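## Task

Pick up the tube lying on the shelved bench by the window and put it into any hole of the tube rack on the shelved bench by the door, pushed fully down. It fails if the tube ever touches the floor, or if the robot falls over or ends up tilted.

## Robot and tools

ROBOT. A TidyBot++: a mobile base (0.54 m long, 0.50 m wide, 0.38 m tall) on four driven casters, carrying one seven-joint arm with a two-finger gripper. The shoulder sits 0.12 m ahead of the base centre and 0.68 m above the floor. Segments: upper arm 0.42 m, forearm 0.31 m, wrist-to-hand-point 0.31 m. Two cameras: base_camera, fixed low on the front of the base looking ahead and down (644x364), and wrist_camera, a fisheye on the hand looking along it (644x476). The arm begins folded, hand pointing down, sticking out up to 0.08 m beyond the base front.

FRAMES. Base frame: origin on the floor under the base centre, x ahead, y to the left, z up, in metres. hand_pose is reported in it: the point between the finger pads, with the hand's z axis running out along the fingers and the fingers closing along its y axis. base_odometry is in the odometry frame (the base frame as it was when the scene began), from wheel turns only, so slip counts as motion; heading in rad, left positive, -3.142 to 3.142. base_tilt is in degrees, positive when leaning forward or right.

move. Arguments: base, joints, target, speeds, cameras, blocking. All motions in one call start together.
- base: one object for the single base, any of translate_m (-2 to 2 m, positive ahead), strafe_m (-2 to 2 m, positive left), rotate_rad (-6.3 to 6.3 rad, positive counter-clockwise from above). These are offsets, measured along the base's own axes from where it last reported itself.
- joints: one object naming joint_1_rad to joint_7_rad (radians) and gripper_pos (0 open to 1 closed). All are absolute targets. Ranges: joint_2_rad ±2.249, joint_4_rad ±2.579, joint_6_rad ±2.099; joints 1, 3, 5, 7 are unbounded but go the short way, so rotate further in steps below half a turn. joint_1_rad positive turns the arm clockwise seen from above (opposite to heading). At joint_7_rad 1.57 with the hand down, the fingers open sideways left/right.
- target: one flat list of seven numbers [x, y, z, qw, qx, qy, qz], an absolute hand pose in the base frame, metres plus unit quaternion. Alongside it, joints may hold only gripper_pos. The solver picks the joint angles, may swing the elbow, curves and overshoots, and does not steer around furniture.
- speeds: caps for this call only: translate_m and strafe_m 0.05 to 0.5 m/s (if both are sent, put the speed under just one), rotate_rad 0.1 to 1.57 rad/s.
- cameras: list from base_camera, wrist_camera, all; omitted means all, [] means none.
- blocking: true (default) returns when everything is at rest; false returns after about 0.5 s while motion continues. A new target for a joint or for the base replaces the old one; other motions carry on.
Unknown keys make a call invalid; out-of-range values get it refused. A refusal, or an uncommanded stop (contact_stop, time_out, torque fault), cancels the remaining move, wait and finished_scene calls of that reply.

wait(seconds 0 to 10, cameras) returns state and images without new commands; it ends early once motions rest. stop(cameras) brakes all running motions. zoom_image(camera, region [x0, y0, x1, y1] in pixels from the top-left, at most 504x504) enlarges part of that camera's latest image. read_manual(section "licences") only returns licence text. finished_scene(scene) takes the current scene's number and ends it; the goal must then hold with no help from the robot.

RESULTS. The move line is done or the worst status. base_status, joint_status and hand_status per motion: moving, done, off_target (resting away from target, may still push), contact_stop, time_out, not_followed (a check withheld it; "joint command not followed" or "pose unreachable" with a cause), torque_fault, limit_stop_at_motor_heat. hand_status done means within 10 mm and 2 degrees; expect most poses to land off_target by up to about 3 cm. hand_target is where the hand would sit with every joint on target. motor_effort is percent of maximum, bracket = peak in the last action. on_its_own lists uncommanded behaviour. pictures names the images in order. A Motor temperatures line gives one value per arm joint. ARM HIT flags a hard collision with the base or the arm itself.

PRACTICE. To fix a pose error, add (wanted position minus hand_pose) to the last target's x, y, z. To keep a hand still, resend hand_target, not hand_pose. A held object makes the arm sag; correct the same way and never command a loaded joint to its current reading. The finger gap is roughly 85 x (1 - gripper_pos) mm; closing to 1 and getting off_target means something is gripped, done means nothing is. Closed fingertips reach about 20 mm beyond the hand point. A downward hand can rise to only about 0.94 m, and only close to the base. When a carried item meets a surface, hand_pose stalls while commands keep descending; watch images and effort.

AVOID. Letting the tube drop or reach the floor; releasing it while moving; squeezing hard on something still resting on a surface; driving or turning while the arm is caught on something above about 0.6 m (tip risk); reaching far out from the fold over close furniture or swinging a stretched arm sideways; pressing the arm into benches, walls or the base (torque fault above 104.5 N m for joints 1 to 4 or 51.3 N m for joints 5 to 7 freezes the arm for 10 s); long stretched or loaded holds that heat motors (warning at 60 C, weak-brake fault at 75 C). Back the base away to right a slight lean.

Each tool is called after "Request:" by a JSON object that holds its "api" and its "payload", one argument or row to a line.

## Session

Request:
{"api": "move", "payload": {

}}

Scene clock: 0.00 s.
Motor temperatures (°C): [36 32 29 29 42 43 46]
base_odometry: x=+0.000 y=+0.000 heading=+0.000
base_tilt: forward=-0.3 right=+0.1
base_status: not commanded
joint_positions: joint_1_rad=-0.050 joint_2_rad=-0.314 joint_3_rad=+3.167 joint_4_rad=-2.510 joint_5_rad=-0.028 joint_6_rad=-0.920 joint_7_rad=+1.614 gripper_pos=+0.000
joint_status: not commanded
motor_effort: joint_1_rad=+0 joint_2_rad=-2 joint_3_rad=+0 joint_4_rad=+11 joint_5_rad=-1 joint_6_rad=+0 joint_7_rad=+0
hand_pose: x=+0.2522 y=+0.0124 z=+0.5871 quat_wxyz=(-0.015, +0.999, +0.026, +0.013) (m; base frame)
hand_target: x=+0.2525 y=+0.0125 z=+0.5873 quat_wxyz=(-0.015, +0.999, +0.026, +0.014) (m; base frame)
hand_status: not commanded
pictures: base_camera, wrist_camera

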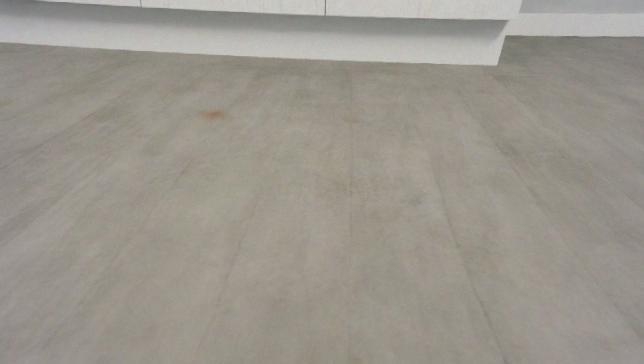

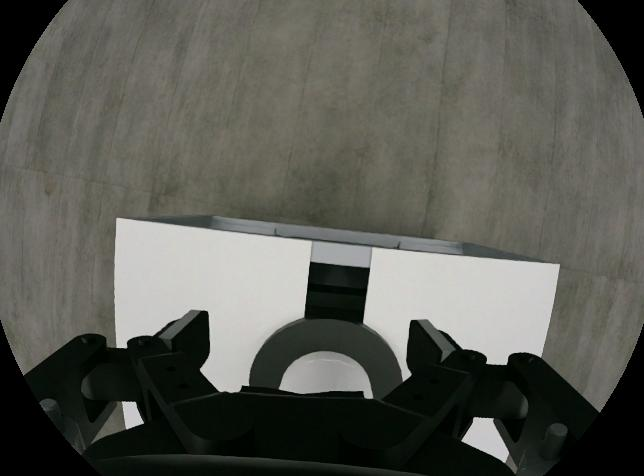

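Request:
{"api": "move", "payload": {
  "joints": {"joint_6_rad": 0.45},
  "cameras": ["wrist_camera"]
}}

Request:
{"api": "move", "payload": {
  "base": {"rotate_rad": 1.4},
  "cameras": ["wrist_camera"]
}}

Request:
{"api": "move", "payload": {
  "base": {"rotate_rad": 1.4},
  "cameras": ["wrist_camera"]
}}

Request:
{"api": "move", "payload": {
  "base": {"rotate_rad": 1.4},
  "cameras": ["wrist_camera"]
}}

Scene clock: 16.47 s.
Motor temperatures (°C): [36 32 29 29 42 43 46]
move: done
base_odometry: x=+0.000 y=+0.000 heading=+0.000
base_tilt: forward=-0.3 right=+0.1
base_status: not commanded
joint_positions: joint_1_rad=-0.050 joint_2_rad=-0.314 joint_3_rad=+3.167 joint_4_rad=-2.510 joint_5_rad=-0.028 joint_6_rad=+0.394 joint_7_rad=+1.614 gripper_pos=+0.000
joint_status: all done
motor_effort: joint_1_rad=+0(1) joint_2_rad=-7(7) joint_3_rad=+0(1) joint_4_rad=+15(15) joint_5_rad=+0(1) joint_6_rad=+8(9) joint_7_rad=-1(2)
hand_pose: x=+0.5472 y=+0.0075 z=+0.8270 quat_wxyz=(-0.001, +0.784, +0.011, +0.621) (m; base frame)
hand_target: x=+0.5508 y=+0.0071 z=+0.8443 quat_wxyz=(-0.001, +0.766, +0.010, +0.643) (m; base frame)
hand_status: not commanded
pictures: wrist_camera
camera_calibration:
wrist_camera: T_world_to_cam=[[0.0238038, -0.998728, 0.0444445, -0.0474153], [-0.265989, -0.0491817, -0.962721, 0.99006], [0.963682, 0.0110947, -0.266822, -0.170392], [0, 0, 0, 1]] pos_world=[0.428678, 0.00322827, 0.909794]

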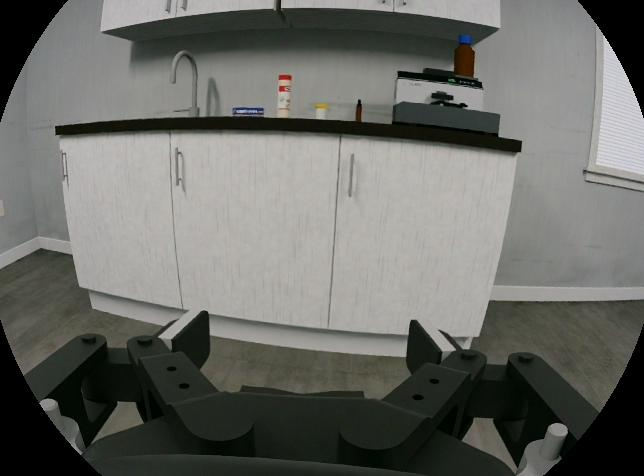

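Scene clock: 18.67 s.
Motor temperatures (°C): [36 32 29 29 42 43 46]
move: done
base_odometry: x=+0.000 y=+0.000 heading=+1.399
base_tilt: forward=-0.3 right=+0.1
base_status: done
joint_positions: joint_1_rad=-0.050 joint_2_rad=-0.314 joint_3_rad=+3.167 joint_4_rad=-2.510 joint_5_rad=-0.028 joint_6_rad=+0.395 joint_7_rad=+1.614 gripper_pos=+0.000
joint_status: not commanded
motor_effort: joint_1_rad=+0(2) joint_2_rad=-7(7) joint_3_rad=+0(2) joint_4_rad=+14(15) joint_5_rad=+0(1) joint_6_rad=+8(9) joint_7_rad=+0(1)
hand_pose: x=+0.5472 y=+0.0076 z=+0.8271 quat_wxyz=(-0.001, +0.784, +0.011, +0.621) (m; base frame)
hand_target: x=+0.5508 y=+0.0071 z=+0.8443 quat_wxyz=(-0.001, +0.766, +0.010, +0.643) (m; base frame)
hand_status: not commanded
pictures: wrist_camera
camera_calibration:
wrist_camera: T_world_to_cam=[[0.0238692, -0.998725, 0.0444754, -0.0474427], [-0.26575, -0.0492262, -0.962784, 0.990059], [0.963746, 0.0111615, -0.266586, -0.170618], [0, 0, 0, 1]] pos_world=[0.428673, 0.00325898, 0.909839]

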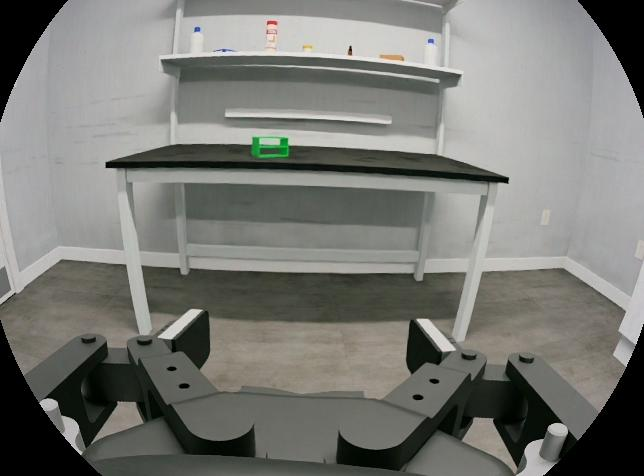

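Scene clock: 20.83 s.
Motor temperatures (°C): [36 32 29 29 42 43 46]
move: done
base_odometry: x=+0.000 y=+0.000 heading=+2.798
base_tilt: forward=-0.3 right=+0.1
base_status: done
joint_positions: joint_1_rad=-0.050 joint_2_rad=-0.314 joint_3_rad=+3.167 joint_4_rad=-2.510 joint_5_rad=-0.028 joint_6_rad=+0.395 joint_7_rad=+1.614 gripper_pos=+0.000
joint_status: not commanded
motor_effort: joint_1_rad=+0(2) joint_2_rad=-6(7) joint_3_rad=+1(2) joint_4_rad=+15(15) joint_5_rad=+0(1) joint_6_rad=+9(9) joint_7_rad=-1(1)
hand_pose: x=+0.5472 y=+0.0076 z=+0.8271 quat_wxyz=(-0.001, +0.784, +0.011, +0.621) (m; base frame)
hand_target: x=+0.5508 y=+0.0071 z=+0.8443 quat_wxyz=(-0.001, +0.766, +0.010, +0.643) (m; base frame)
hand_status: not commanded
pictures: wrist_camera
camera_calibration:
wrist_camera: T_world_to_cam=[[0.0239808, -0.998721, 0.0445117, -0.0474808], [-0.265743, -0.0492909, -0.962783, 0.990056], [0.963746, 0.0112596, -0.266585, -0.170618], [0, 0, 0, 1]] pos_world=[0.428671, 0.00330181, 0.909839]

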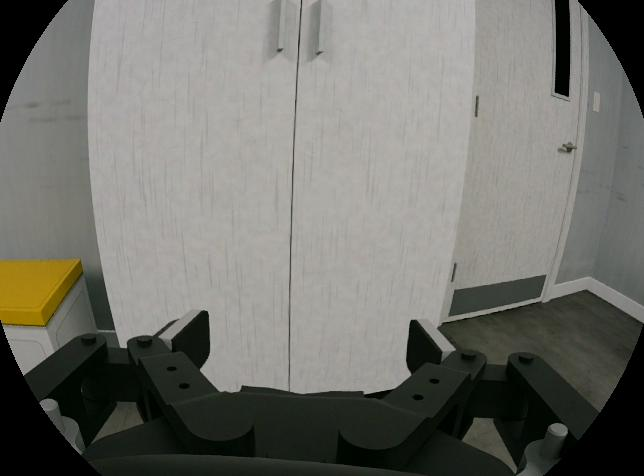

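Scene clock: 23.00 s.
Motor temperatures (°C): [36 32 29 29 42 43 46]
move: done
base_odometry: x=+0.000 y=+0.000 heading=-2.087
base_tilt: forward=-0.3 right=+0.1
base_status: done
joint_positions: joint_1_rad=-0.050 joint_2_rad=-0.314 joint_3_rad=+3.167 joint_4_rad=-2.510 joint_5_rad=-0.028 joint_6_rad=+0.395 joint_7_rad=+1.614 gripper_pos=+0.000
joint_status: not commanded
motor_effort: joint_1_rad=+1(2) joint_2_rad=-7(7) joint_3_rad=+0(2) joint_4_rad=+14(15) joint_5_rad=+0(1) joint_6_rad=+9(9) joint_7_rad=+0(2)
hand_pose: x=+0.5472 y=+0.0077 z=+0.8271 quat_wxyz=(-0.001, +0.784, +0.011, +0.621) (m; base frame)
hand_target: x=+0.5508 y=+0.0071 z=+0.8443 quat_wxyz=(-0.001, +0.766, +0.010, +0.643) (m; base frame)
hand_status: not commanded
pictures: wrist_camera
camera_calibration:
wrist_camera: T_world_to_cam=[[0.0240599, -0.998718, 0.0445399, -0.047509], [-0.265679, -0.0493384, -0.962798, 0.990055], [0.963761, 0.0113315, -0.266525, -0.170674], [0, 0, 0, 1]] pos_world=[0.428669, 0.00333358, 0.90985]

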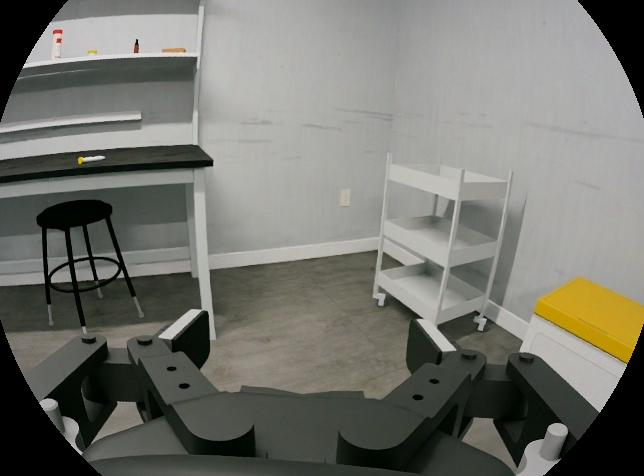

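Request:
{"api": "move", "payload": {
  "base": {"rotate_rad": 0.43}
}}

Scene clock: 89.67 s.
Motor temperatures (°C): [36 32 29 29 42 44 46]
move: done
base_odometry: x=+0.000 y=+0.000 heading=-1.658
base_tilt: forward=-0.3 right=+0.1
base_status: done
joint_positions: joint_1_rad=-0.050 joint_2_rad=-0.314 joint_3_rad=+3.167 joint_4_rad=-2.510 joint_5_rad=-0.028 joint_6_rad=+0.395 joint_7_rad=+1.614 gripper_pos=+0.000
joint_status: not commanded
motor_effort: joint_1_rad=+1(2) joint_2_rad=-7(7) joint_3_rad=+0(2) joint_4_rad=+15(15) joint_5_rad=-1(1) joint_6_rad=+8(9) joint_7_rad=-1(2)
hand_pose: x=+0.5472 y=+0.0077 z=+0.8271 quat_wxyz=(-0.001, +0.784, +0.011, +0.621) (m; base frame)
hand_target: x=+0.5508 y=+0.0071 z=+0.8443 quat_wxyz=(-0.001, +0.766, +0.010, +0.643) (m; base frame)
hand_status: not commanded
pictures: base_camera, wrist_camera
camera_calibration:
wrist_camera: T_world_to_cam=[[0.0241714, -0.998714, 0.0445761, -0.047547], [-0.265671, -0.049403, -0.962797, 0.990052], [0.963761, 0.0114296, -0.266524, -0.170674], [0, 0, 0, 1]] pos_world=[0.428667, 0.00337641, 0.90985]

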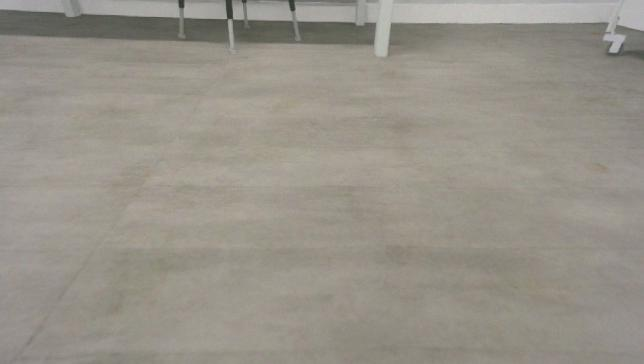

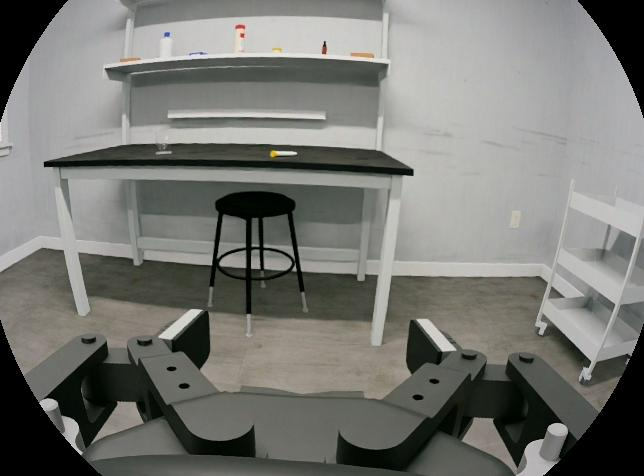

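Request:
{"api": "move", "payload": {
  "base": {"translate_m": 1.15, "strafe_m": 0.2},
  "joints": {"joint_6_rad": 0.0, "joint_2_rad": -0.3, "joint_4_rad": -2.0},
  "cameras": ["wrist_camera"]
}}

Scene clock: 150.40 s.
Motor temperatures (°C): [36 32 29 30 42 44 46]
move: done
base_odometry: x=+0.099 y=-1.163 heading=-1.657
base_tilt: forward=-0.3 right=+0.1
base_status: done
joint_positions: joint_1_rad=-0.050 joint_2_rad=-0.309 joint_3_rad=+3.167 joint_4_rad=-2.032 joint_5_rad=-0.028 joint_6_rad=+0.073 joint_7_rad=+1.614 gripper_pos=+0.000
joint_status: all done
motor_effort: joint_1_rad=+0(1) joint_2_rad=-9(11) joint_3_rad=+1(1) joint_4_rad=+17(18) joint_5_rad=+0(1) joint_6_rad=+8(10) joint_7_rad=+0(2)
hand_pose: x=+0.6124 y=+0.0107 z=+1.0102 quat_wxyz=(-0.006, +0.735, +0.011, +0.678) (m; base frame)
hand_target: x=+0.6153 y=+0.0113 z=+1.0032 quat_wxyz=(-0.006, +0.751, +0.012, +0.660) (m; base frame)
hand_status: not commanded
pictures: wrist_camera
camera_calibration:
wrist_camera: T_world_to_cam=[[0.0248732, -0.998844, 0.0411433, -0.0512628], [-0.117751, -0.0437968, -0.992077, 1.1228], [0.992732, 0.0198315, -0.118704, -0.351906], [0, 0, 0, 1]] pos_world=[0.482834, 0.00495042, 1.07424]

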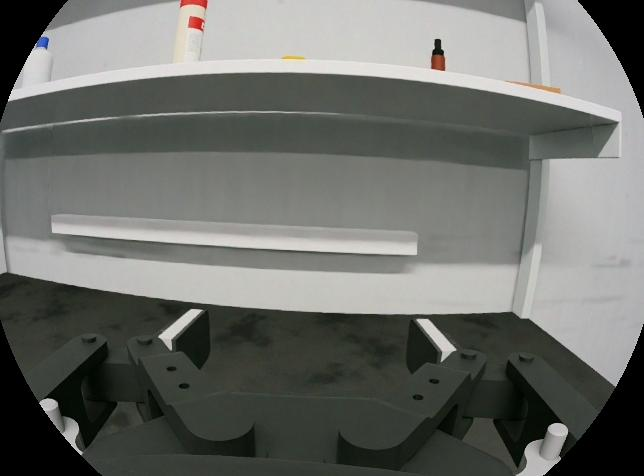

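Request:
{"api": "move", "payload": {
  "joints": {"joint_6_rad": -0.9},
  "cameras": ["wrist_camera"]
}}

Scene clock: 158.07 s.
Motor temperatures (°C): [36 32 29 30 42 44 46]
move: done
base_odometry: x=+0.099 y=-1.163 heading=-1.657
base_tilt: forward=-0.3 right=+0.1
base_status: not commanded
joint_positions: joint_1_rad=-0.050 joint_2_rad=-0.308 joint_3_rad=+3.167 joint_4_rad=-2.022 joint_5_rad=-0.028 joint_6_rad=-0.834 joint_7_rad=+1.614 gripper_pos=+0.000
joint_status: all done
motor_effort: joint_1_rad=+0(1) joint_2_rad=-7(9) joint_3_rad=+0(1) joint_4_rad=+15(17) joint_5_rad=-1(1) joint_6_rad=+4(8) joint_7_rad=-1(2)
hand_pose: x=+0.4764 y=+0.0162 z=+0.7799 quat_wxyz=(-0.014, +0.956, +0.026, +0.292) (m; base frame)
hand_target: x=+0.4669 y=+0.0162 z=+0.7768 quat_wxyz=(-0.014, +0.963, +0.026, +0.268) (m; base frame)
hand_status: not commanded
pictures: wrist_camera
camera_calibration:
wrist_camera: T_world_to_cam=[[0.0836662, -0.996451, 0.00923689, -0.0360927], [-0.846847, -0.0759843, -0.526381, 0.863206], [0.525214, 0.0362181, -0.850199, 0.54867], [0, 0, 0, 1]] pos_world=[0.445854, 0.00975379, 0.921187]

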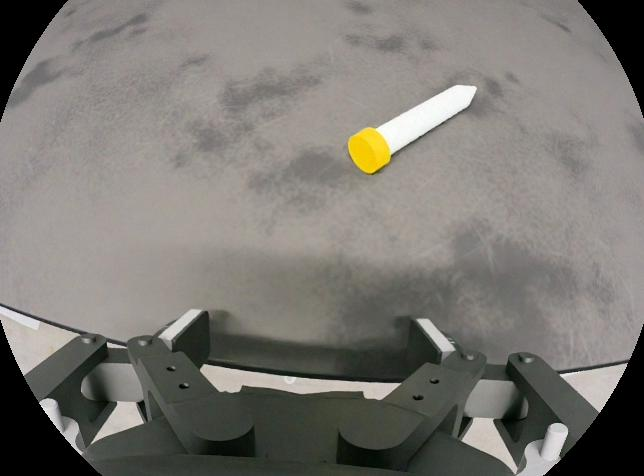

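Request:
{"api": "move", "payload": {
  "joints": {"joint_1_rad": 0.0, "joint_2_rad": -0.3, "joint_3_rad": 3.1416, "joint_4_rad": -1.85, "joint_5_rad": 0.0, "joint_6_rad": -0.6, "joint_7_rad": 1.571},
  "cameras": []
}}

Request:
{"api": "move", "payload": {
  "base": {"translate_m": 0.12, "strafe_m": 0.46, "rotate_rad": -0.82}
}}

Scene clock: 230.50 s.
Motor temperatures (°C): [36 32 29 30 42 44 46]
move: done
base_odometry: x=+0.099 y=-1.163 heading=-1.657
base_tilt: forward=-0.3 right=+0.1
base_status: not commanded
joint_positions: joint_1_rad=-0.021 joint_2_rad=-0.308 joint_3_rad=+3.160 joint_4_rad=-1.872 joint_5_rad=-0.028 joint_6_rad=-0.649 joint_7_rad=+1.607 gripper_pos=+0.000
joint_status: all done
motor_effort: joint_1_rad=+1(2) joint_2_rad=-9(9) joint_3_rad=+0(2) joint_4_rad=+17(18) joint_5_rad=+0(2) joint_6_rad=+7(7) joint_7_rad=+0(2)
hand_pose: x=+0.5551 y=+0.0071 z=+0.8988 quat_wxyz=(-0.008, +0.894, +0.010, +0.448) (m; base frame)
hand_target: x=+0.5695 y=+0.0013 z=+0.9200 quat_wxyz=(+0.000, +0.880, +0.000, +0.476) (m; base frame)
hand_status: not commanded
pictures: none
No camera images: "cameras" was empty.

Scene clock: 232.83 s.
Motor temperatures (°C): [36 32 29 30 42 44 46]
move: done
base_odometry: x=+0.547 y=-1.322 heading=-2.478
base_tilt: forward=-0.3 right=+0.1
base_status: done
joint_positions: joint_1_rad=-0.016 joint_2_rad=-0.308 joint_3_rad=+3.152 joint_4_rad=-1.872 joint_5_rad=-0.028 joint_6_rad=-0.649 joint_7_rad=+1.607 gripper_pos=+0.000
joint_status: not commanded
motor_effort: joint_1_rad=+0(2) joint_2_rad=-9(10) joint_3_rad=+1(2) joint_4_rad=+16(17) joint_5_rad=-1(2) joint_6_rad=+7(9) joint_7_rad=+0(1)
hand_pose: x=+0.5550 y=+0.0084 z=+0.8988 quat_wxyz=(-0.007, +0.894, +0.012, +0.448) (m; base frame)
hand_target: x=+0.5695 y=+0.0013 z=+0.9200 quat_wxyz=(+0.000, +0.880, +0.000, +0.476) (m; base frame)
hand_status: not commanded
pictures: base_camera, wrist_camera
camera_calibration:
wrist_camera: T_world_to_cam=[[0.0460427, -0.998582, 0.0267232, -0.0463062], [-0.628094, -0.0497415, -0.776546, 1.09494], [0.776774, 0.0189696, -0.629493, 0.270839], [0, 0, 0, 1]] pos_world=[0.479473, 0.00308549, 1.022]

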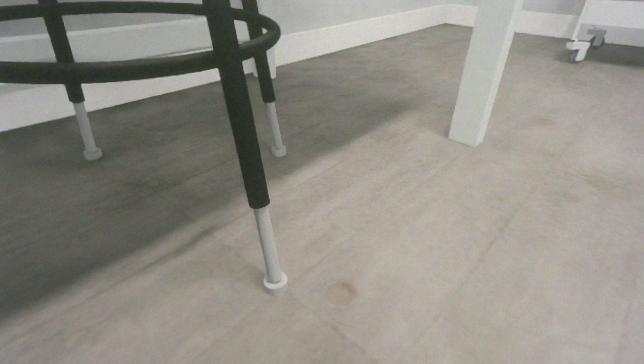

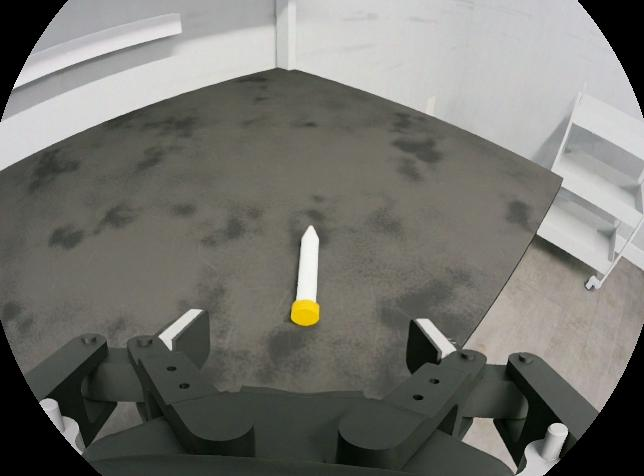

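Request:
{"api": "move", "payload": {
  "joints": {"joint_1_rad": -0.05, "joint_2_rad": 0.0425, "joint_3_rad": 3.1416, "joint_4_rad": -1.4455, "joint_5_rad": 0.0, "joint_6_rad": -1.13, "joint_7_rad": 1.571},
  "cameras": ["wrist_camera"]
}}

Scene clock: 283.03 s.
Motor temperatures (°C): [36 32 29 31 42 44 46]
move: done
base_odometry: x=+0.547 y=-1.322 heading=-2.478
base_tilt: forward=-0.3 right=+0.1
base_status: not commanded
joint_positions: joint_1_rad=-0.028 joint_2_rad=+0.022 joint_3_rad=+3.152 joint_4_rad=-1.480 joint_5_rad=-0.028 joint_6_rad=-1.063 joint_7_rad=+1.607 gripper_pos=+0.000
joint_status: all done
motor_effort: joint_1_rad=+0(2) joint_2_rad=-18(20) joint_3_rad=+0(1) joint_4_rad=+15(17) joint_5_rad=-1(2) joint_6_rad=+5(8) joint_7_rad=-1(2)
hand_pose: x=+0.6117 y=+0.0176 z=+0.8633 quat_wxyz=(-0.011, +0.958, +0.023, +0.285) (m; base frame)
hand_target: x=+0.6051 y=+0.0257 z=+0.8586 quat_wxyz=(-0.006, +0.966, +0.024, +0.259) (m; base frame)
hand_status: not commanded
pictures: wrist_camera
camera_calibration:
wrist_camera: T_world_to_cam=[[0.076781, -0.996966, 0.0128182, -0.0456499], [-0.855714, -0.0724899, -0.512346, 1.015], [0.511721, 0.0283698, -0.858683, 0.564154], [0, 0, 0, 1]] pos_world=[0.583369, 0.0120613, 1.00505]

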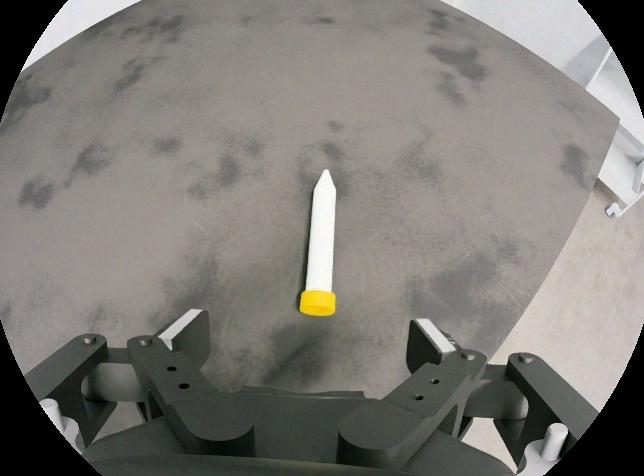

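Request:
{"api": "move", "payload": {
  "joints": {"joint_2_rad": 0.135, "joint_4_rad": -1.545, "joint_6_rad": -0.93, "gripper_pos": 0.3},
  "cameras": ["wrist_camera"]
}}

Scene clock: 319.53 s.
Motor temperatures (°C): [36 32 29 31 42 44 46]
move: done
base_odometry: x=+0.547 y=-1.322 heading=-2.478
base_tilt: forward=-0.3 right=+0.1
base_status: not commanded
joint_positions: joint_1_rad=-0.028 joint_2_rad=+0.122 joint_3_rad=+3.152 joint_4_rad=-1.534 joint_5_rad=-0.028 joint_6_rad=-0.971 joint_7_rad=+1.607 gripper_pos=+0.300
joint_status: all done
motor_effort: joint_1_rad=+0(1) joint_2_rad=-21(24) joint_3_rad=+0(1) joint_4_rad=+15(17) joint_5_rad=-1(1) joint_6_rad=+4(6) joint_7_rad=-1(1)
hand_pose: x=+0.6365 y=+0.0178 z=+0.8015 quat_wxyz=(-0.010, +0.967, +0.021, +0.254) (m; base frame)
hand_target: x=+0.6452 y=+0.0277 z=+0.7962 quat_wxyz=(-0.007, +0.965, +0.024, +0.263) (m; base frame)
hand_status: not commanded
pictures: wrist_camera
camera_calibration:
wrist_camera: T_world_to_cam=[[0.0750116, -0.997131, 0.010183, -0.0433516], [-0.886423, -0.0713538, -0.457344, 0.980019], [0.456759, 0.0252797, -0.889231, 0.557881], [0, 0, 0, 1]] pos_world=[0.617146, 0.0125979, 0.944733]

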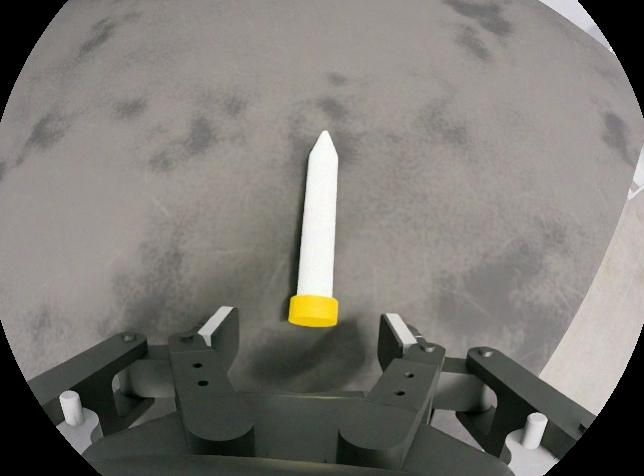

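Request:
{"api": "move", "payload": {
  "joints": {"joint_2_rad": 0.166, "joint_4_rad": -1.552, "joint_6_rad": -0.89, "gripper_pos": 0.5},
  "cameras": ["wrist_camera"]
}}

Scene clock: 336.37 s.
Motor temperatures (°C): [36 32 29 31 42 44 46]
move: done
base_odometry: x=+0.547 y=-1.322 heading=-2.478
base_tilt: forward=-0.3 right=+0.1
base_status: not commanded
joint_positions: joint_1_rad=-0.028 joint_2_rad=+0.142 joint_3_rad=+3.152 joint_4_rad=-1.534 joint_5_rad=-0.028 joint_6_rad=-0.939 joint_7_rad=+1.607 gripper_pos=+0.500
joint_status: all done
motor_effort: joint_1_rad=+0(1) joint_2_rad=-22(23) joint_3_rad=+0(1) joint_4_rad=+15(16) joint_5_rad=-1(1) joint_6_rad=+5(5) joint_7_rad=+0(1)
hand_pose: x=+0.6475 y=+0.0178 z=+0.7962 quat_wxyz=(-0.010, +0.965, +0.021, +0.260) (m; base frame)
hand_target: x=+0.6571 y=+0.0283 z=+0.7827 quat_wxyz=(-0.007, +0.964, +0.024, +0.264) (m; base frame)
hand_status: not commanded
pictures: wrist_camera
camera_calibration:
wrist_camera: T_world_to_cam=[[0.0740398, -0.997193, 0.0111765, -0.0442144], [-0.880664, -0.0706381, -0.468446, 0.992399], [0.46792, 0.0248409, -0.883422, 0.536343], [0, 0, 0, 1]] pos_world=[0.626278, 0.0126876, 0.939196]

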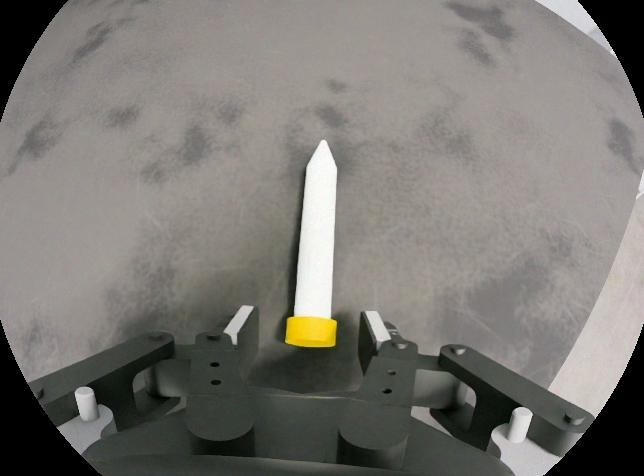

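Request:
{"api": "move", "payload": {
  "joints": {"joint_2_rad": 0.164, "joint_4_rad": -1.58, "joint_6_rad": -0.865},
  "cameras": ["wrist_camera"]
}}

Scene clock: 348.83 s.
Motor temperatures (°C): [36 32 29 31 42 44 46]
move: done
base_odometry: x=+0.547 y=-1.322 heading=-2.478
base_tilt: forward=-0.3 right=+0.1
base_status: not commanded
joint_positions: joint_1_rad=-0.028 joint_2_rad=+0.142 joint_3_rad=+3.152 joint_4_rad=-1.564 joint_5_rad=-0.028 joint_6_rad=-0.917 joint_7_rad=+1.607 gripper_pos=+0.500
joint_status: all done
motor_effort: joint_1_rad=+0(1) joint_2_rad=-22(24) joint_3_rad=+0(1) joint_4_rad=+15(16) joint_5_rad=-1(1) joint_6_rad=+4(5) joint_7_rad=+0(1)
hand_pose: x=+0.6444 y=+0.0177 z=+0.7856 quat_wxyz=(-0.010, +0.966, +0.021, +0.257) (m; base frame)
hand_target: x=+0.6547 y=+0.0282 z=+0.7746 quat_wxyz=(-0.007, +0.964, +0.024, +0.263) (m; base frame)
hand_status: not commanded
pictures: wrist_camera
camera_calibration:
wrist_camera: T_world_to_cam=[[0.0735416, -0.997233, 0.010819, -0.0434354], [-0.884315, -0.0702221, -0.46158, 0.981726], [0.461063, 0.024378, -0.887033, 0.535708], [0, 0, 0, 1]] pos_world=[0.624355, 0.0125641, 0.928805]

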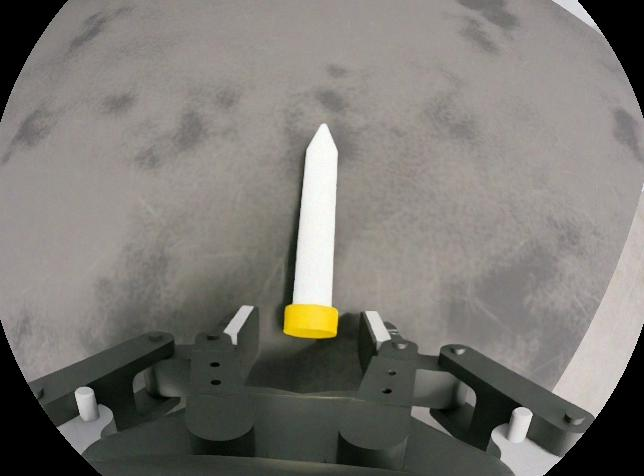

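Request:
{"api": "move", "payload": {
  "joints": {"joint_2_rad": 0.18},
  "cameras": []
}}

Request:
{"api": "move", "payload": {
  "joints": {"gripper_pos": 0.7},
  "cameras": ["wrist_camera"]
}}

Scene clock: 364.37 s.
Motor temperatures (°C): [36 32 29 31 42 44 46]
move: done
base_odometry: x=+0.547 y=-1.322 heading=-2.478
base_tilt: forward=-0.3 right=+0.1
base_status: not commanded
joint_positions: joint_1_rad=-0.028 joint_2_rad=+0.148 joint_3_rad=+3.152 joint_4_rad=-1.564 joint_5_rad=-0.027 joint_6_rad=-0.914 joint_7_rad=+1.607 gripper_pos=+0.500
joint_status: all done
motor_effort: joint_1_rad=+0(1) joint_2_rad=-20(22) joint_3_rad=-1(1) joint_4_rad=+13(15) joint_5_rad=-1(1) joint_6_rad=+3(5) joint_7_rad=-2(2)
hand_pose: x=+0.6457 y=+0.0176 z=+0.7828 quat_wxyz=(-0.010, +0.967, +0.021, +0.255) (m; base frame)
hand_target: x=+0.6561 y=+0.0282 z=+0.7660 quat_wxyz=(-0.006, +0.967, +0.024, +0.255) (m; base frame)
hand_status: not commanded
pictures: none
No camera images: "cameras" was empty.

Scene clock: 365.00 s.
Motor temperatures (°C): [36 32 29 31 42 44 46]
move: done
base_odometry: x=+0.547 y=-1.322 heading=-2.478
base_tilt: forward=-0.3 right=+0.1
base_status: not commanded
joint_positions: joint_1_rad=-0.028 joint_2_rad=+0.148 joint_3_rad=+3.152 joint_4_rad=-1.564 joint_5_rad=-0.022 joint_6_rad=-0.906 joint_7_rad=+1.607 gripper_pos=+0.700
joint_status: all done
motor_effort: joint_1_rad=-1(2) joint_2_rad=-18(19) joint_3_rad=-2(2) joint_4_rad=+12(13) joint_5_rad=-2(2) joint_6_rad=+3(3) joint_7_rad=-1(2)
hand_pose: x=+0.6479 y=+0.0163 z=+0.7842 quat_wxyz=(-0.007, +0.966, +0.022, +0.259) (m; base frame)
hand_target: x=+0.6561 y=+0.0282 z=+0.7660 quat_wxyz=(-0.006, +0.967, +0.024, +0.255) (m; base frame)
hand_status: not commanded
pictures: wrist_camera
camera_calibration:
wrist_camera: T_world_to_cam=[[0.0740524, -0.997111, 0.016907, -0.0501668], [-0.881944, -0.0733941, -0.465605, 0.985735], [0.4655, 0.0195681, -0.884831, 0.528364], [0, 0, 0, 1]] pos_world=[0.627125, 0.0119862, 0.927324]

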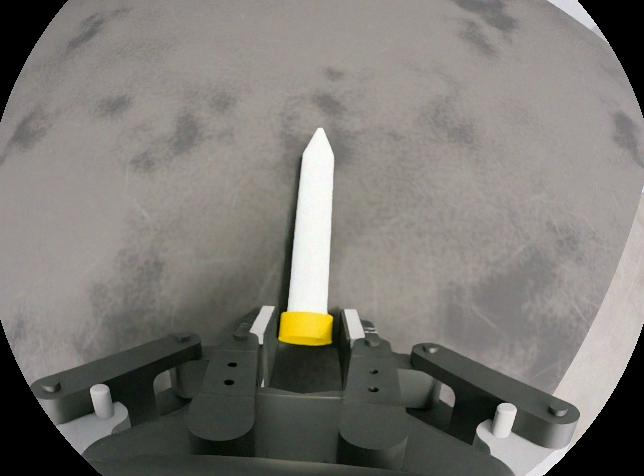

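Request:
{"api": "move", "payload": {
  "joints": {"joint_2_rad": 0.175, "joint_4_rad": -1.545, "joint_6_rad": -0.89},
  "cameras": ["wrist_camera"]
}}

Scene clock: 377.00 s.
Motor temperatures (°C): [36 32 29 31 42 44 46]
move: done
base_odometry: x=+0.547 y=-1.322 heading=-2.478
base_tilt: forward=-0.3 right=+0.1
base_status: not commanded
joint_positions: joint_1_rad=-0.029 joint_2_rad=+0.149 joint_3_rad=+3.152 joint_4_rad=-1.562 joint_5_rad=-0.022 joint_6_rad=-0.906 joint_7_rad=+1.607 gripper_pos=+0.700
joint_status: all done
motor_effort: joint_1_rad=+0(2) joint_2_rad=-20(22) joint_3_rad=+0(1) joint_4_rad=+13(15) joint_5_rad=-1(2) joint_6_rad=+3(5) joint_7_rad=+0(2)
hand_pose: x=+0.6487 y=+0.0170 z=+0.7844 quat_wxyz=(-0.007, +0.966, +0.023, +0.259) (m; base frame)
hand_target: x=+0.6602 y=+0.0284 z=+0.7811 quat_wxyz=(-0.007, +0.965, +0.024, +0.263) (m; base frame)
hand_status: not commanded
pictures: wrist_camera
camera_calibration:
wrist_camera: T_world_to_cam=[[0.0754609, -0.997004, 0.017013, -0.0504771], [-0.881578, -0.0746781, -0.466093, 0.9867], [0.465967, 0.0201735, -0.884572, 0.527633], [0, 0, 0, 1]] pos_world=[0.627802, 0.0127148, 0.927483]

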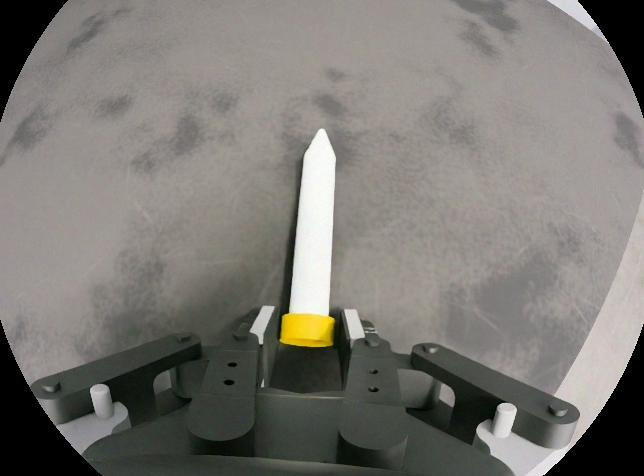

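Request:
{"api": "move", "payload": {
  "joints": {"gripper_pos": 0.8},
  "cameras": ["wrist_camera"]
}}

Scene clock: 392.43 s.
Motor temperatures (°C): [36 32 29 31 42 44 46]
move: done
base_odometry: x=+0.547 y=-1.322 heading=-2.478
base_tilt: forward=-0.3 right=+0.1
base_status: not commanded
joint_positions: joint_1_rad=-0.029 joint_2_rad=+0.149 joint_3_rad=+3.152 joint_4_rad=-1.561 joint_5_rad=-0.022 joint_6_rad=-0.906 joint_7_rad=+1.607 gripper_pos=+0.784
joint_status: all done
motor_effort: joint_1_rad=-1(1) joint_2_rad=-19(19) joint_3_rad=+0(1) joint_4_rad=+13(13) joint_5_rad=-1(2) joint_6_rad=+3(4) joint_7_rad=-1(1)
hand_pose: x=+0.6490 y=+0.0170 z=+0.7849 quat_wxyz=(-0.007, +0.965, +0.023, +0.260) (m; base frame)
hand_target: x=+0.6602 y=+0.0284 z=+0.7811 quat_wxyz=(-0.007, +0.965, +0.024, +0.263) (m; base frame)
hand_status: not commanded
pictures: wrist_camera
camera_calibration:
wrist_camera: T_world_to_cam=[[0.0754449, -0.997004, 0.0170708, -0.0505377], [-0.881098, -0.0746702, -0.467001, 0.987609], [0.466877, 0.0201918, -0.884092, 0.526941], [0, 0, 0, 1]] pos_world=[0.627977, 0.0127189, 0.927942]

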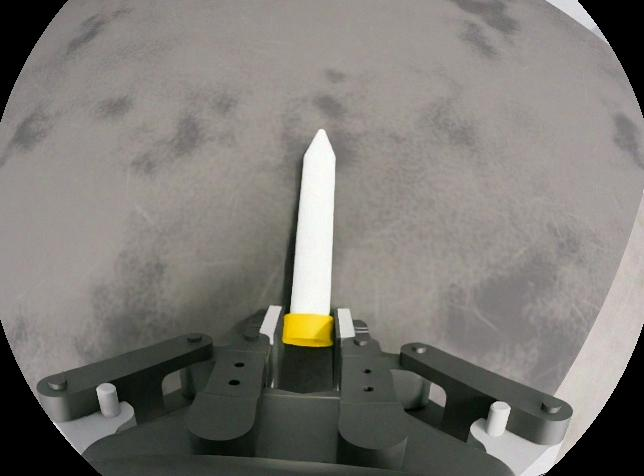

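Request:
{"api": "move", "payload": {
  "joints": {"gripper_pos": 0.87},
  "cameras": ["wrist_camera"]
}}

Scene clock: 401.57 s.
Motor temperatures (°C): [36 32 29 31 42 44 46]
move: off_target
base_odometry: x=+0.547 y=-1.322 heading=-2.478
base_tilt: forward=-0.3 right=+0.1
base_status: not commanded
joint_positions: joint_1_rad=-0.029 joint_2_rad=+0.149 joint_3_rad=+3.152 joint_4_rad=-1.561 joint_5_rad=-0.022 joint_6_rad=-0.906 joint_7_rad=+1.607 gripper_pos=+0.799
joint_status: gripper_pos off_target (ended at +0.799, target +0.870)
motor_effort: joint_1_rad=+0(1) joint_2_rad=-19(20) joint_3_rad=+0(1) joint_4_rad=+13(14) joint_5_rad=-1(1) joint_6_rad=+4(4) joint_7_rad=+1(1)
hand_pose: x=+0.6491 y=+0.0170 z=+0.7850 quat_wxyz=(-0.007, +0.965, +0.023, +0.260) (m; base frame)
hand_target: x=+0.6602 y=+0.0284 z=+0.7811 quat_wxyz=(-0.007, +0.965, +0.024, +0.263) (m; base frame)
hand_status: not commanded
pictures: wrist_camera
camera_calibration:
wrist_camera: T_world_to_cam=[[0.0754394, -0.997004, 0.0170907, -0.0505584], [-0.880934, -0.0746675, -0.467312, 0.987921], [0.467188, 0.0201981, -0.883927, 0.526704], [0, 0, 0, 1]] pos_world=[0.628037, 0.0127203, 0.928099]

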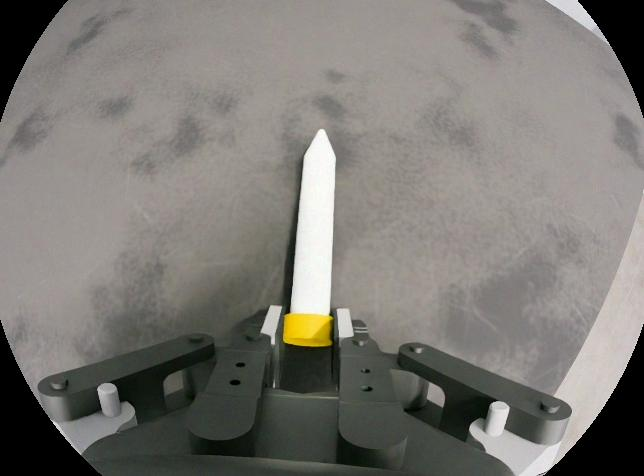

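Request:
{"api": "move", "payload": {
  "joints": {"joint_2_rad": 0.0, "joint_4_rad": -1.45, "joint_6_rad": -1.08},
  "cameras": ["wrist_camera"]
}}

Scene clock: 423.20 s.
Motor temperatures (°C): [36 32 29 31 42 44 46]
move: done
base_odometry: x=+0.547 y=-1.322 heading=-2.478
base_tilt: forward=-0.3 right=+0.1
base_status: not commanded
joint_positions: joint_1_rad=-0.029 joint_2_rad=-0.005 joint_3_rad=+3.152 joint_4_rad=-1.474 joint_5_rad=-0.022 joint_6_rad=-1.015 joint_7_rad=+1.607 gripper_pos=+0.799
joint_status: all done
motor_effort: joint_1_rad=+0(1) joint_2_rad=-18(26) joint_3_rad=+0(1) joint_4_rad=+16(17) joint_5_rad=-1(1) joint_6_rad=+6(6) joint_7_rad=+0(1)
hand_pose: x=+0.6196 y=+0.0167 z=+0.8882 quat_wxyz=(-0.008, +0.946, +0.024, +0.323) (m; base frame)
hand_target: x=+0.6091 y=+0.0259 z=+0.8856 quat_wxyz=(-0.008, +0.953, +0.024, +0.301) (m; base frame)
hand_status: not commanded
pictures: wrist_camera
camera_calibration:
wrist_camera: T_world_to_cam=[[0.0751491, -0.996909, 0.0228945, -0.0554427], [-0.81168, -0.0744908, -0.579333, 1.06672], [0.579248, 0.0249533, -0.81477, 0.50075], [0, 0, 0, 1]] pos_world=[0.57994, 0.0116937, 1.02725]

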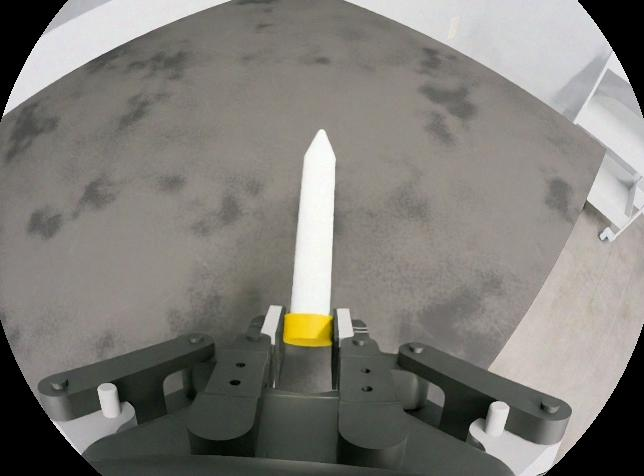

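Request:
{"api": "move", "payload": {
  "base": {"translate_m": -0.233, "strafe_m": -0.862},
  "cameras": []
}}

Request:
{"api": "move", "payload": {
  "base": {"rotate_rad": -2.325},
  "joints": {"joint_7_rad": 0.0, "joint_2_rad": -0.3, "joint_4_rad": -1.9, "joint_6_rad": -0.6},
  "cameras": []
}}

Request:
{"api": "move", "payload": {
  "joints": {"joint_7_rad": -1.571, "joint_1_rad": 0.0}
}}

Scene clock: 502.70 s.
Motor temperatures (°C): [36 32 29 31 42 44 46]
move: done
base_odometry: x=+0.200 y=-0.500 heading=-2.478
base_tilt: forward=-0.3 right=+0.1
base_status: done
joint_positions: joint_1_rad=-0.036 joint_2_rad=-0.005 joint_3_rad=+3.149 joint_4_rad=-1.474 joint_5_rad=-0.022 joint_6_rad=-1.016 joint_7_rad=+1.607 gripper_pos=+0.799
joint_status: not commanded
motor_effort: joint_1_rad=+0(2) joint_2_rad=-18(21) joint_3_rad=+0(2) joint_4_rad=+16(16) joint_5_rad=-1(2) joint_6_rad=+5(7) joint_7_rad=+0(1)
hand_pose: x=+0.6192 y=+0.0211 z=+0.8881 quat_wxyz=(-0.009, +0.946, +0.028, +0.323) (m; base frame)
hand_target: x=+0.6091 y=+0.0259 z=+0.8856 quat_wxyz=(-0.008, +0.953, +0.024, +0.301) (m; base frame)
hand_status: not commanded
pictures: none
No camera images: "cameras" was empty.

Scene clock: 505.47 s.
Motor temperatures (°C): [36 32 29 31 42 44 46]
move: done
base_odometry: x=+0.200 y=-0.500 heading=+1.482
base_tilt: forward=-0.3 right=+0.1
base_status: done
joint_positions: joint_1_rad=-0.040 joint_2_rad=-0.284 joint_3_rad=+3.146 joint_4_rad=-1.879 joint_5_rad=-0.022 joint_6_rad=-0.659 joint_7_rad=+0.041 gripper_pos=+0.799
joint_status: all done
motor_effort: joint_1_rad=+0(3) joint_2_rad=-9(19) joint_3_rad=+0(3) joint_4_rad=+17(17) joint_5_rad=-1(1) joint_6_rad=+7(7) joint_7_rad=+0(2)
hand_pose: x=+0.5565 y=+0.0207 z=+0.8816 quat_wxyz=(-0.310, +0.659, -0.617, +0.297) (m; base frame)
hand_target: x=+0.5600 y=+0.0234 z=+0.8914 quat_wxyz=(-0.329, +0.646, -0.614, +0.313) (m; base frame)
hand_status: not commanded
pictures: none
No camera images: "cameras" was empty.

Scene clock: 507.57 s.
Motor temperatures (°C): [36 32 29 31 42 44 46]
move: done
base_odometry: x=+0.200 y=-0.500 heading=+1.482
base_tilt: forward=-0.3 right=+0.1
base_status: not commanded
joint_positions: joint_1_rad=-0.022 joint_2_rad=-0.284 joint_3_rad=+3.146 joint_4_rad=-1.879 joint_5_rad=-0.022 joint_6_rad=-0.658 joint_7_rad=-1.531 gripper_pos=+0.799
joint_status: all done
motor_effort: joint_1_rad=+1(2) joint_2_rad=-9(10) joint_3_rad=+0(2) joint_4_rad=+16(17) joint_5_rad=-1(1) joint_6_rad=+6(7) joint_7_rad=-1(2)
hand_pose: x=+0.5569 y=+0.0129 z=+0.8817 quat_wxyz=(-0.430, +0.021, -0.903, -0.006) (m; base frame)
hand_target: x=+0.5606 y=+0.0014 z=+0.8914 quat_wxyz=(-0.454, +0.000, -0.891, +0.000) (m; base frame)
hand_status: not commanded
pictures: base_camera, wrist_camera
camera_calibration:
wrist_camera: T_world_to_cam=[[-0.0650426, 0.997352, -0.0325456, 0.046902], [0.596905, 0.0650223, 0.799673, -0.990348], [0.799671, 0.0325862, -0.599553, 0.219236], [0, 0, 0, 1]] pos_world=[0.418877, 0.0104728, 0.924925]

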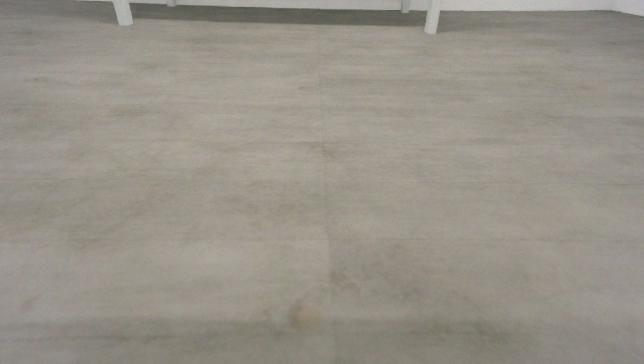

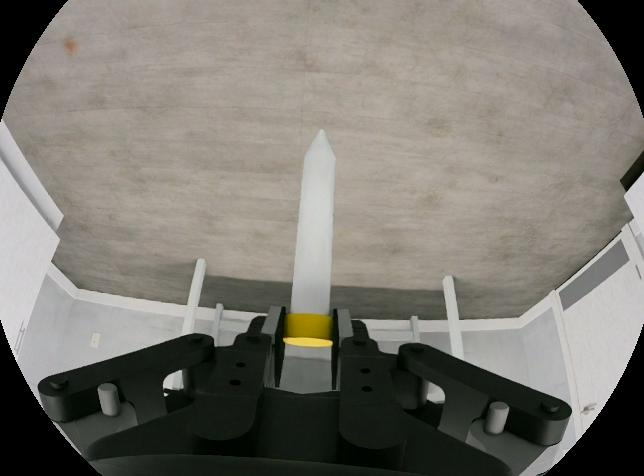

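Request:
{"api": "move", "payload": {
  "base": {"translate_m": 1.7, "strafe_m": 0.36},
  "joints": {"joint_1_rad": 0.03, "joint_2_rad": -0.47, "joint_4_rad": -1.70, "joint_6_rad": -0.88, "joint_7_rad": -1.6}
}}

Scene clock: 538.57 s.
Motor temperatures (°C): [36 32 29 31 42 44 46]
move: done
base_odometry: x=-0.007 y=+1.226 heading=+1.481
base_tilt: forward=-0.3 right=+0.1
base_status: done
joint_positions: joint_1_rad=+0.007 joint_2_rad=-0.471 joint_3_rad=+3.146 joint_4_rad=-1.723 joint_5_rad=-0.022 joint_6_rad=-0.810 joint_7_rad=-1.560 gripper_pos=+0.799
joint_status: all done
motor_effort: joint_1_rad=+1(1) joint_2_rad=-3(10) joint_3_rad=+0(1) joint_4_rad=+16(18) joint_5_rad=-1(1) joint_6_rad=+7(9) joint_7_rad=+0(2)
hand_pose: x=+0.5011 y=+0.0011 z=+1.0085 quat_wxyz=(-0.514, -0.003, -0.858, -0.006) (m; base frame)
hand_target: x=+0.4917 y=-0.0098 z=+1.0022 quat_wxyz=(-0.493, -0.026, -0.869, +0.000) (m; base frame)
hand_status: not commanded
pictures: base_camera, wrist_camera
camera_calibration:
wrist_camera: T_world_to_cam=[[-0.0183246, 0.999708, -0.0157422, 0.0188335], [0.435762, 0.0221562, 0.899789, -1.0779], [0.899876, 0.00962845, -0.43604, 0.125158], [0, 0, 0, 1]] pos_world=[0.357427, 0.00384924, 1.02476]

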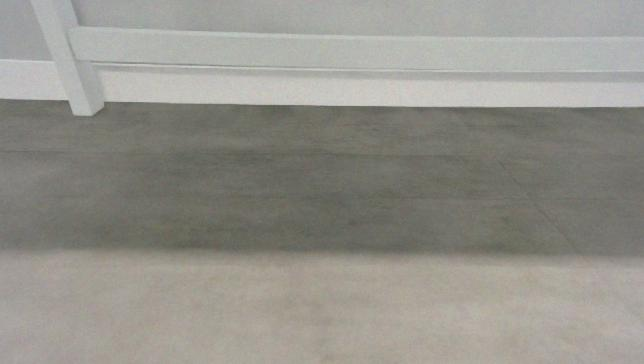

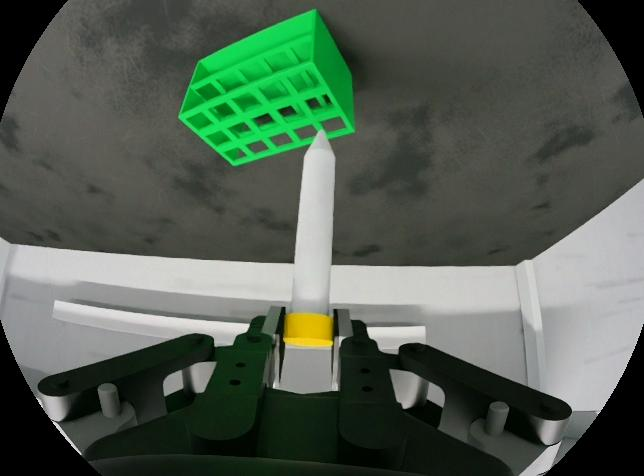

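Request:
{"api": "zoom_image", "payload": {
  "camera": "wrist_camera",
  "region": [160, 0, 380, 180]
}}

Scaled by 2.291.

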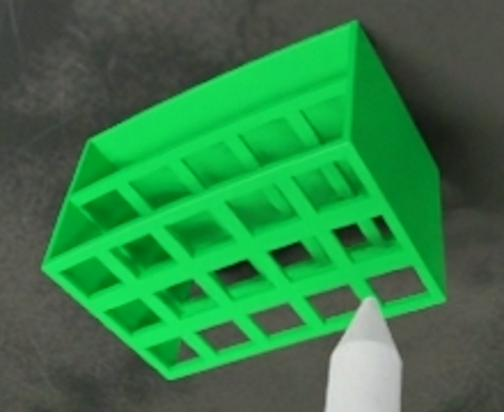

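Request:
{"api": "zoom_image", "payload": {
  "camera": "wrist_camera",
  "region": [170, 40, 290, 170]
}}

Request:
{"api": "zoom_image", "payload": {
  "camera": "wrist_camera",
  "region": [250, 10, 370, 140]
}}

Scaled by 3.877.

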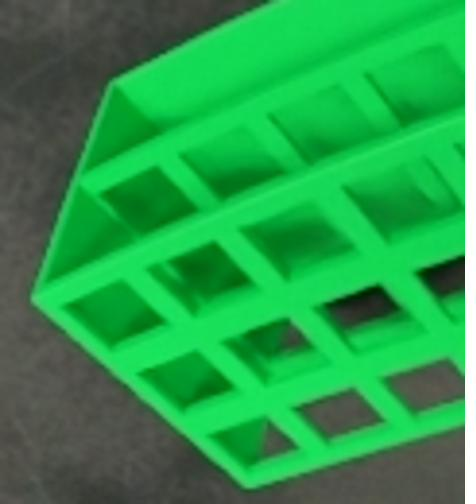

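Scaled by 3.877.

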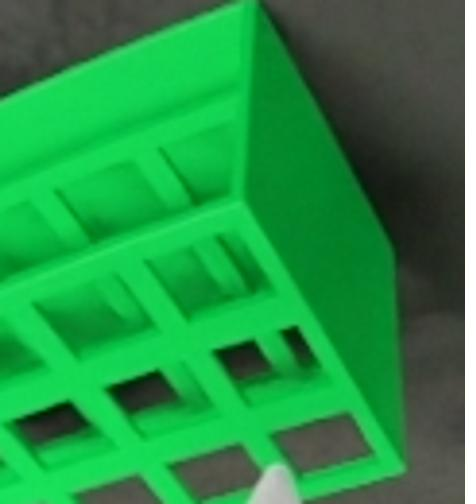

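Request:
{"api": "move", "payload": {
  "joints": {"joint_6_rad": -0.93, "joint_7_rad": -1.49},
  "base": {"strafe_m": -0.045, "translate_m": 0.03},
  "cameras": ["wrist_camera"]
}}

Scene clock: 662.03 s.
Motor temperatures (°C): [36 32 29 31 42 44 46]
move: done
base_odometry: x=+0.040 y=+1.252 heading=+1.481
base_tilt: forward=-0.3 right=+0.1
base_status: done
joint_positions: joint_1_rad=+0.009 joint_2_rad=-0.469 joint_3_rad=+3.146 joint_4_rad=-1.723 joint_5_rad=-0.021 joint_6_rad=-0.868 joint_7_rad=-1.491 gripper_pos=+0.799
joint_status: all done
motor_effort: joint_1_rad=+0(1) joint_2_rad=-3(5) joint_3_rad=+0(2) joint_4_rad=+16(17) joint_5_rad=-1(2) joint_6_rad=+8(9) joint_7_rad=-1(2)
hand_pose: x=+0.4928 y=+0.0007 z=+0.9917 quat_wxyz=(-0.488, +0.026, -0.873, +0.011) (m; base frame)
hand_target: x=+0.4834 y=-0.0096 z=+0.9891 quat_wxyz=(-0.471, +0.022, -0.882, +0.026) (m; base frame)
hand_status: not commanded
pictures: wrist_camera
camera_calibration:
wrist_camera: T_world_to_cam=[[-0.0547244, 0.995796, -0.0734558, 0.0939818], [0.487691, 0.0908505, 0.868276, -1.05353], [0.8713, 0.0116922, -0.490612, 0.193533], [0, 0, 0, 1]] pos_world=[0.350317, -0.000135303, 1.01661]

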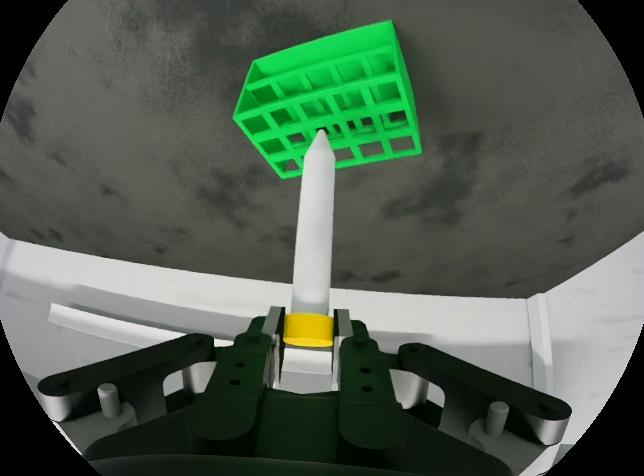

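Request:
{"api": "move", "payload": {
  "joints": {"joint_7_rad": -1.56},
  "cameras": ["wrist_camera"]
}}

Request:
{"api": "zoom_image", "payload": {
  "camera": "wrist_camera",
  "region": [220, 10, 440, 190]
}}

Scene clock: 679.03 s.
Motor temperatures (°C): [36 32 29 31 42 44 46]
move: done
base_odometry: x=+0.040 y=+1.252 heading=+1.481
base_tilt: forward=-0.3 right=+0.1
base_status: not commanded
joint_positions: joint_1_rad=+0.009 joint_2_rad=-0.469 joint_3_rad=+3.146 joint_4_rad=-1.723 joint_5_rad=-0.021 joint_6_rad=-0.868 joint_7_rad=-1.550 gripper_pos=+0.799
joint_status: all done
motor_effort: joint_1_rad=+1(1) joint_2_rad=-3(3) joint_3_rad=+0(1) joint_4_rad=+16(16) joint_5_rad=+0(1) joint_6_rad=+7(8) joint_7_rad=-1(1)
hand_pose: x=+0.4928 y=+0.0007 z=+0.9917 quat_wxyz=(-0.488, +0.001, -0.873, -0.003) (m; base frame)
hand_target: x=+0.4834 y=-0.0096 z=+0.9891 quat_wxyz=(-0.471, -0.008, -0.882, +0.010) (m; base frame)
hand_status: not commanded
pictures: wrist_camera
camera_calibration:
wrist_camera: T_world_to_cam=[[-0.02371, 0.999453, -0.023055, 0.02871], [0.489896, 0.0317184, 0.871204, -1.05748], [0.871459, 0.00936175, -0.49038, 0.193226], [0, 0, 0, 1]] pos_world=[0.350349, 0.00303849, 1.0167]

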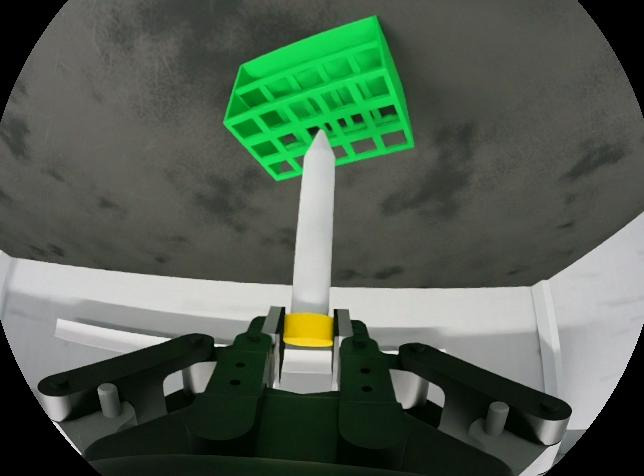

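Scaled by 2.291.

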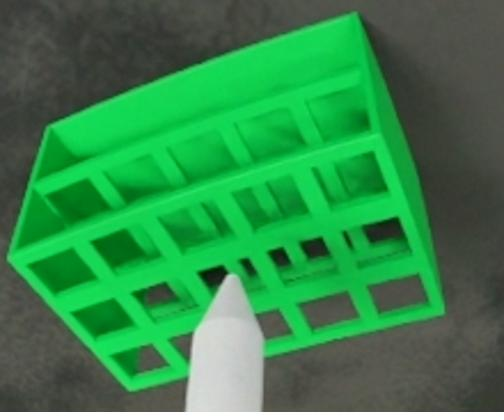

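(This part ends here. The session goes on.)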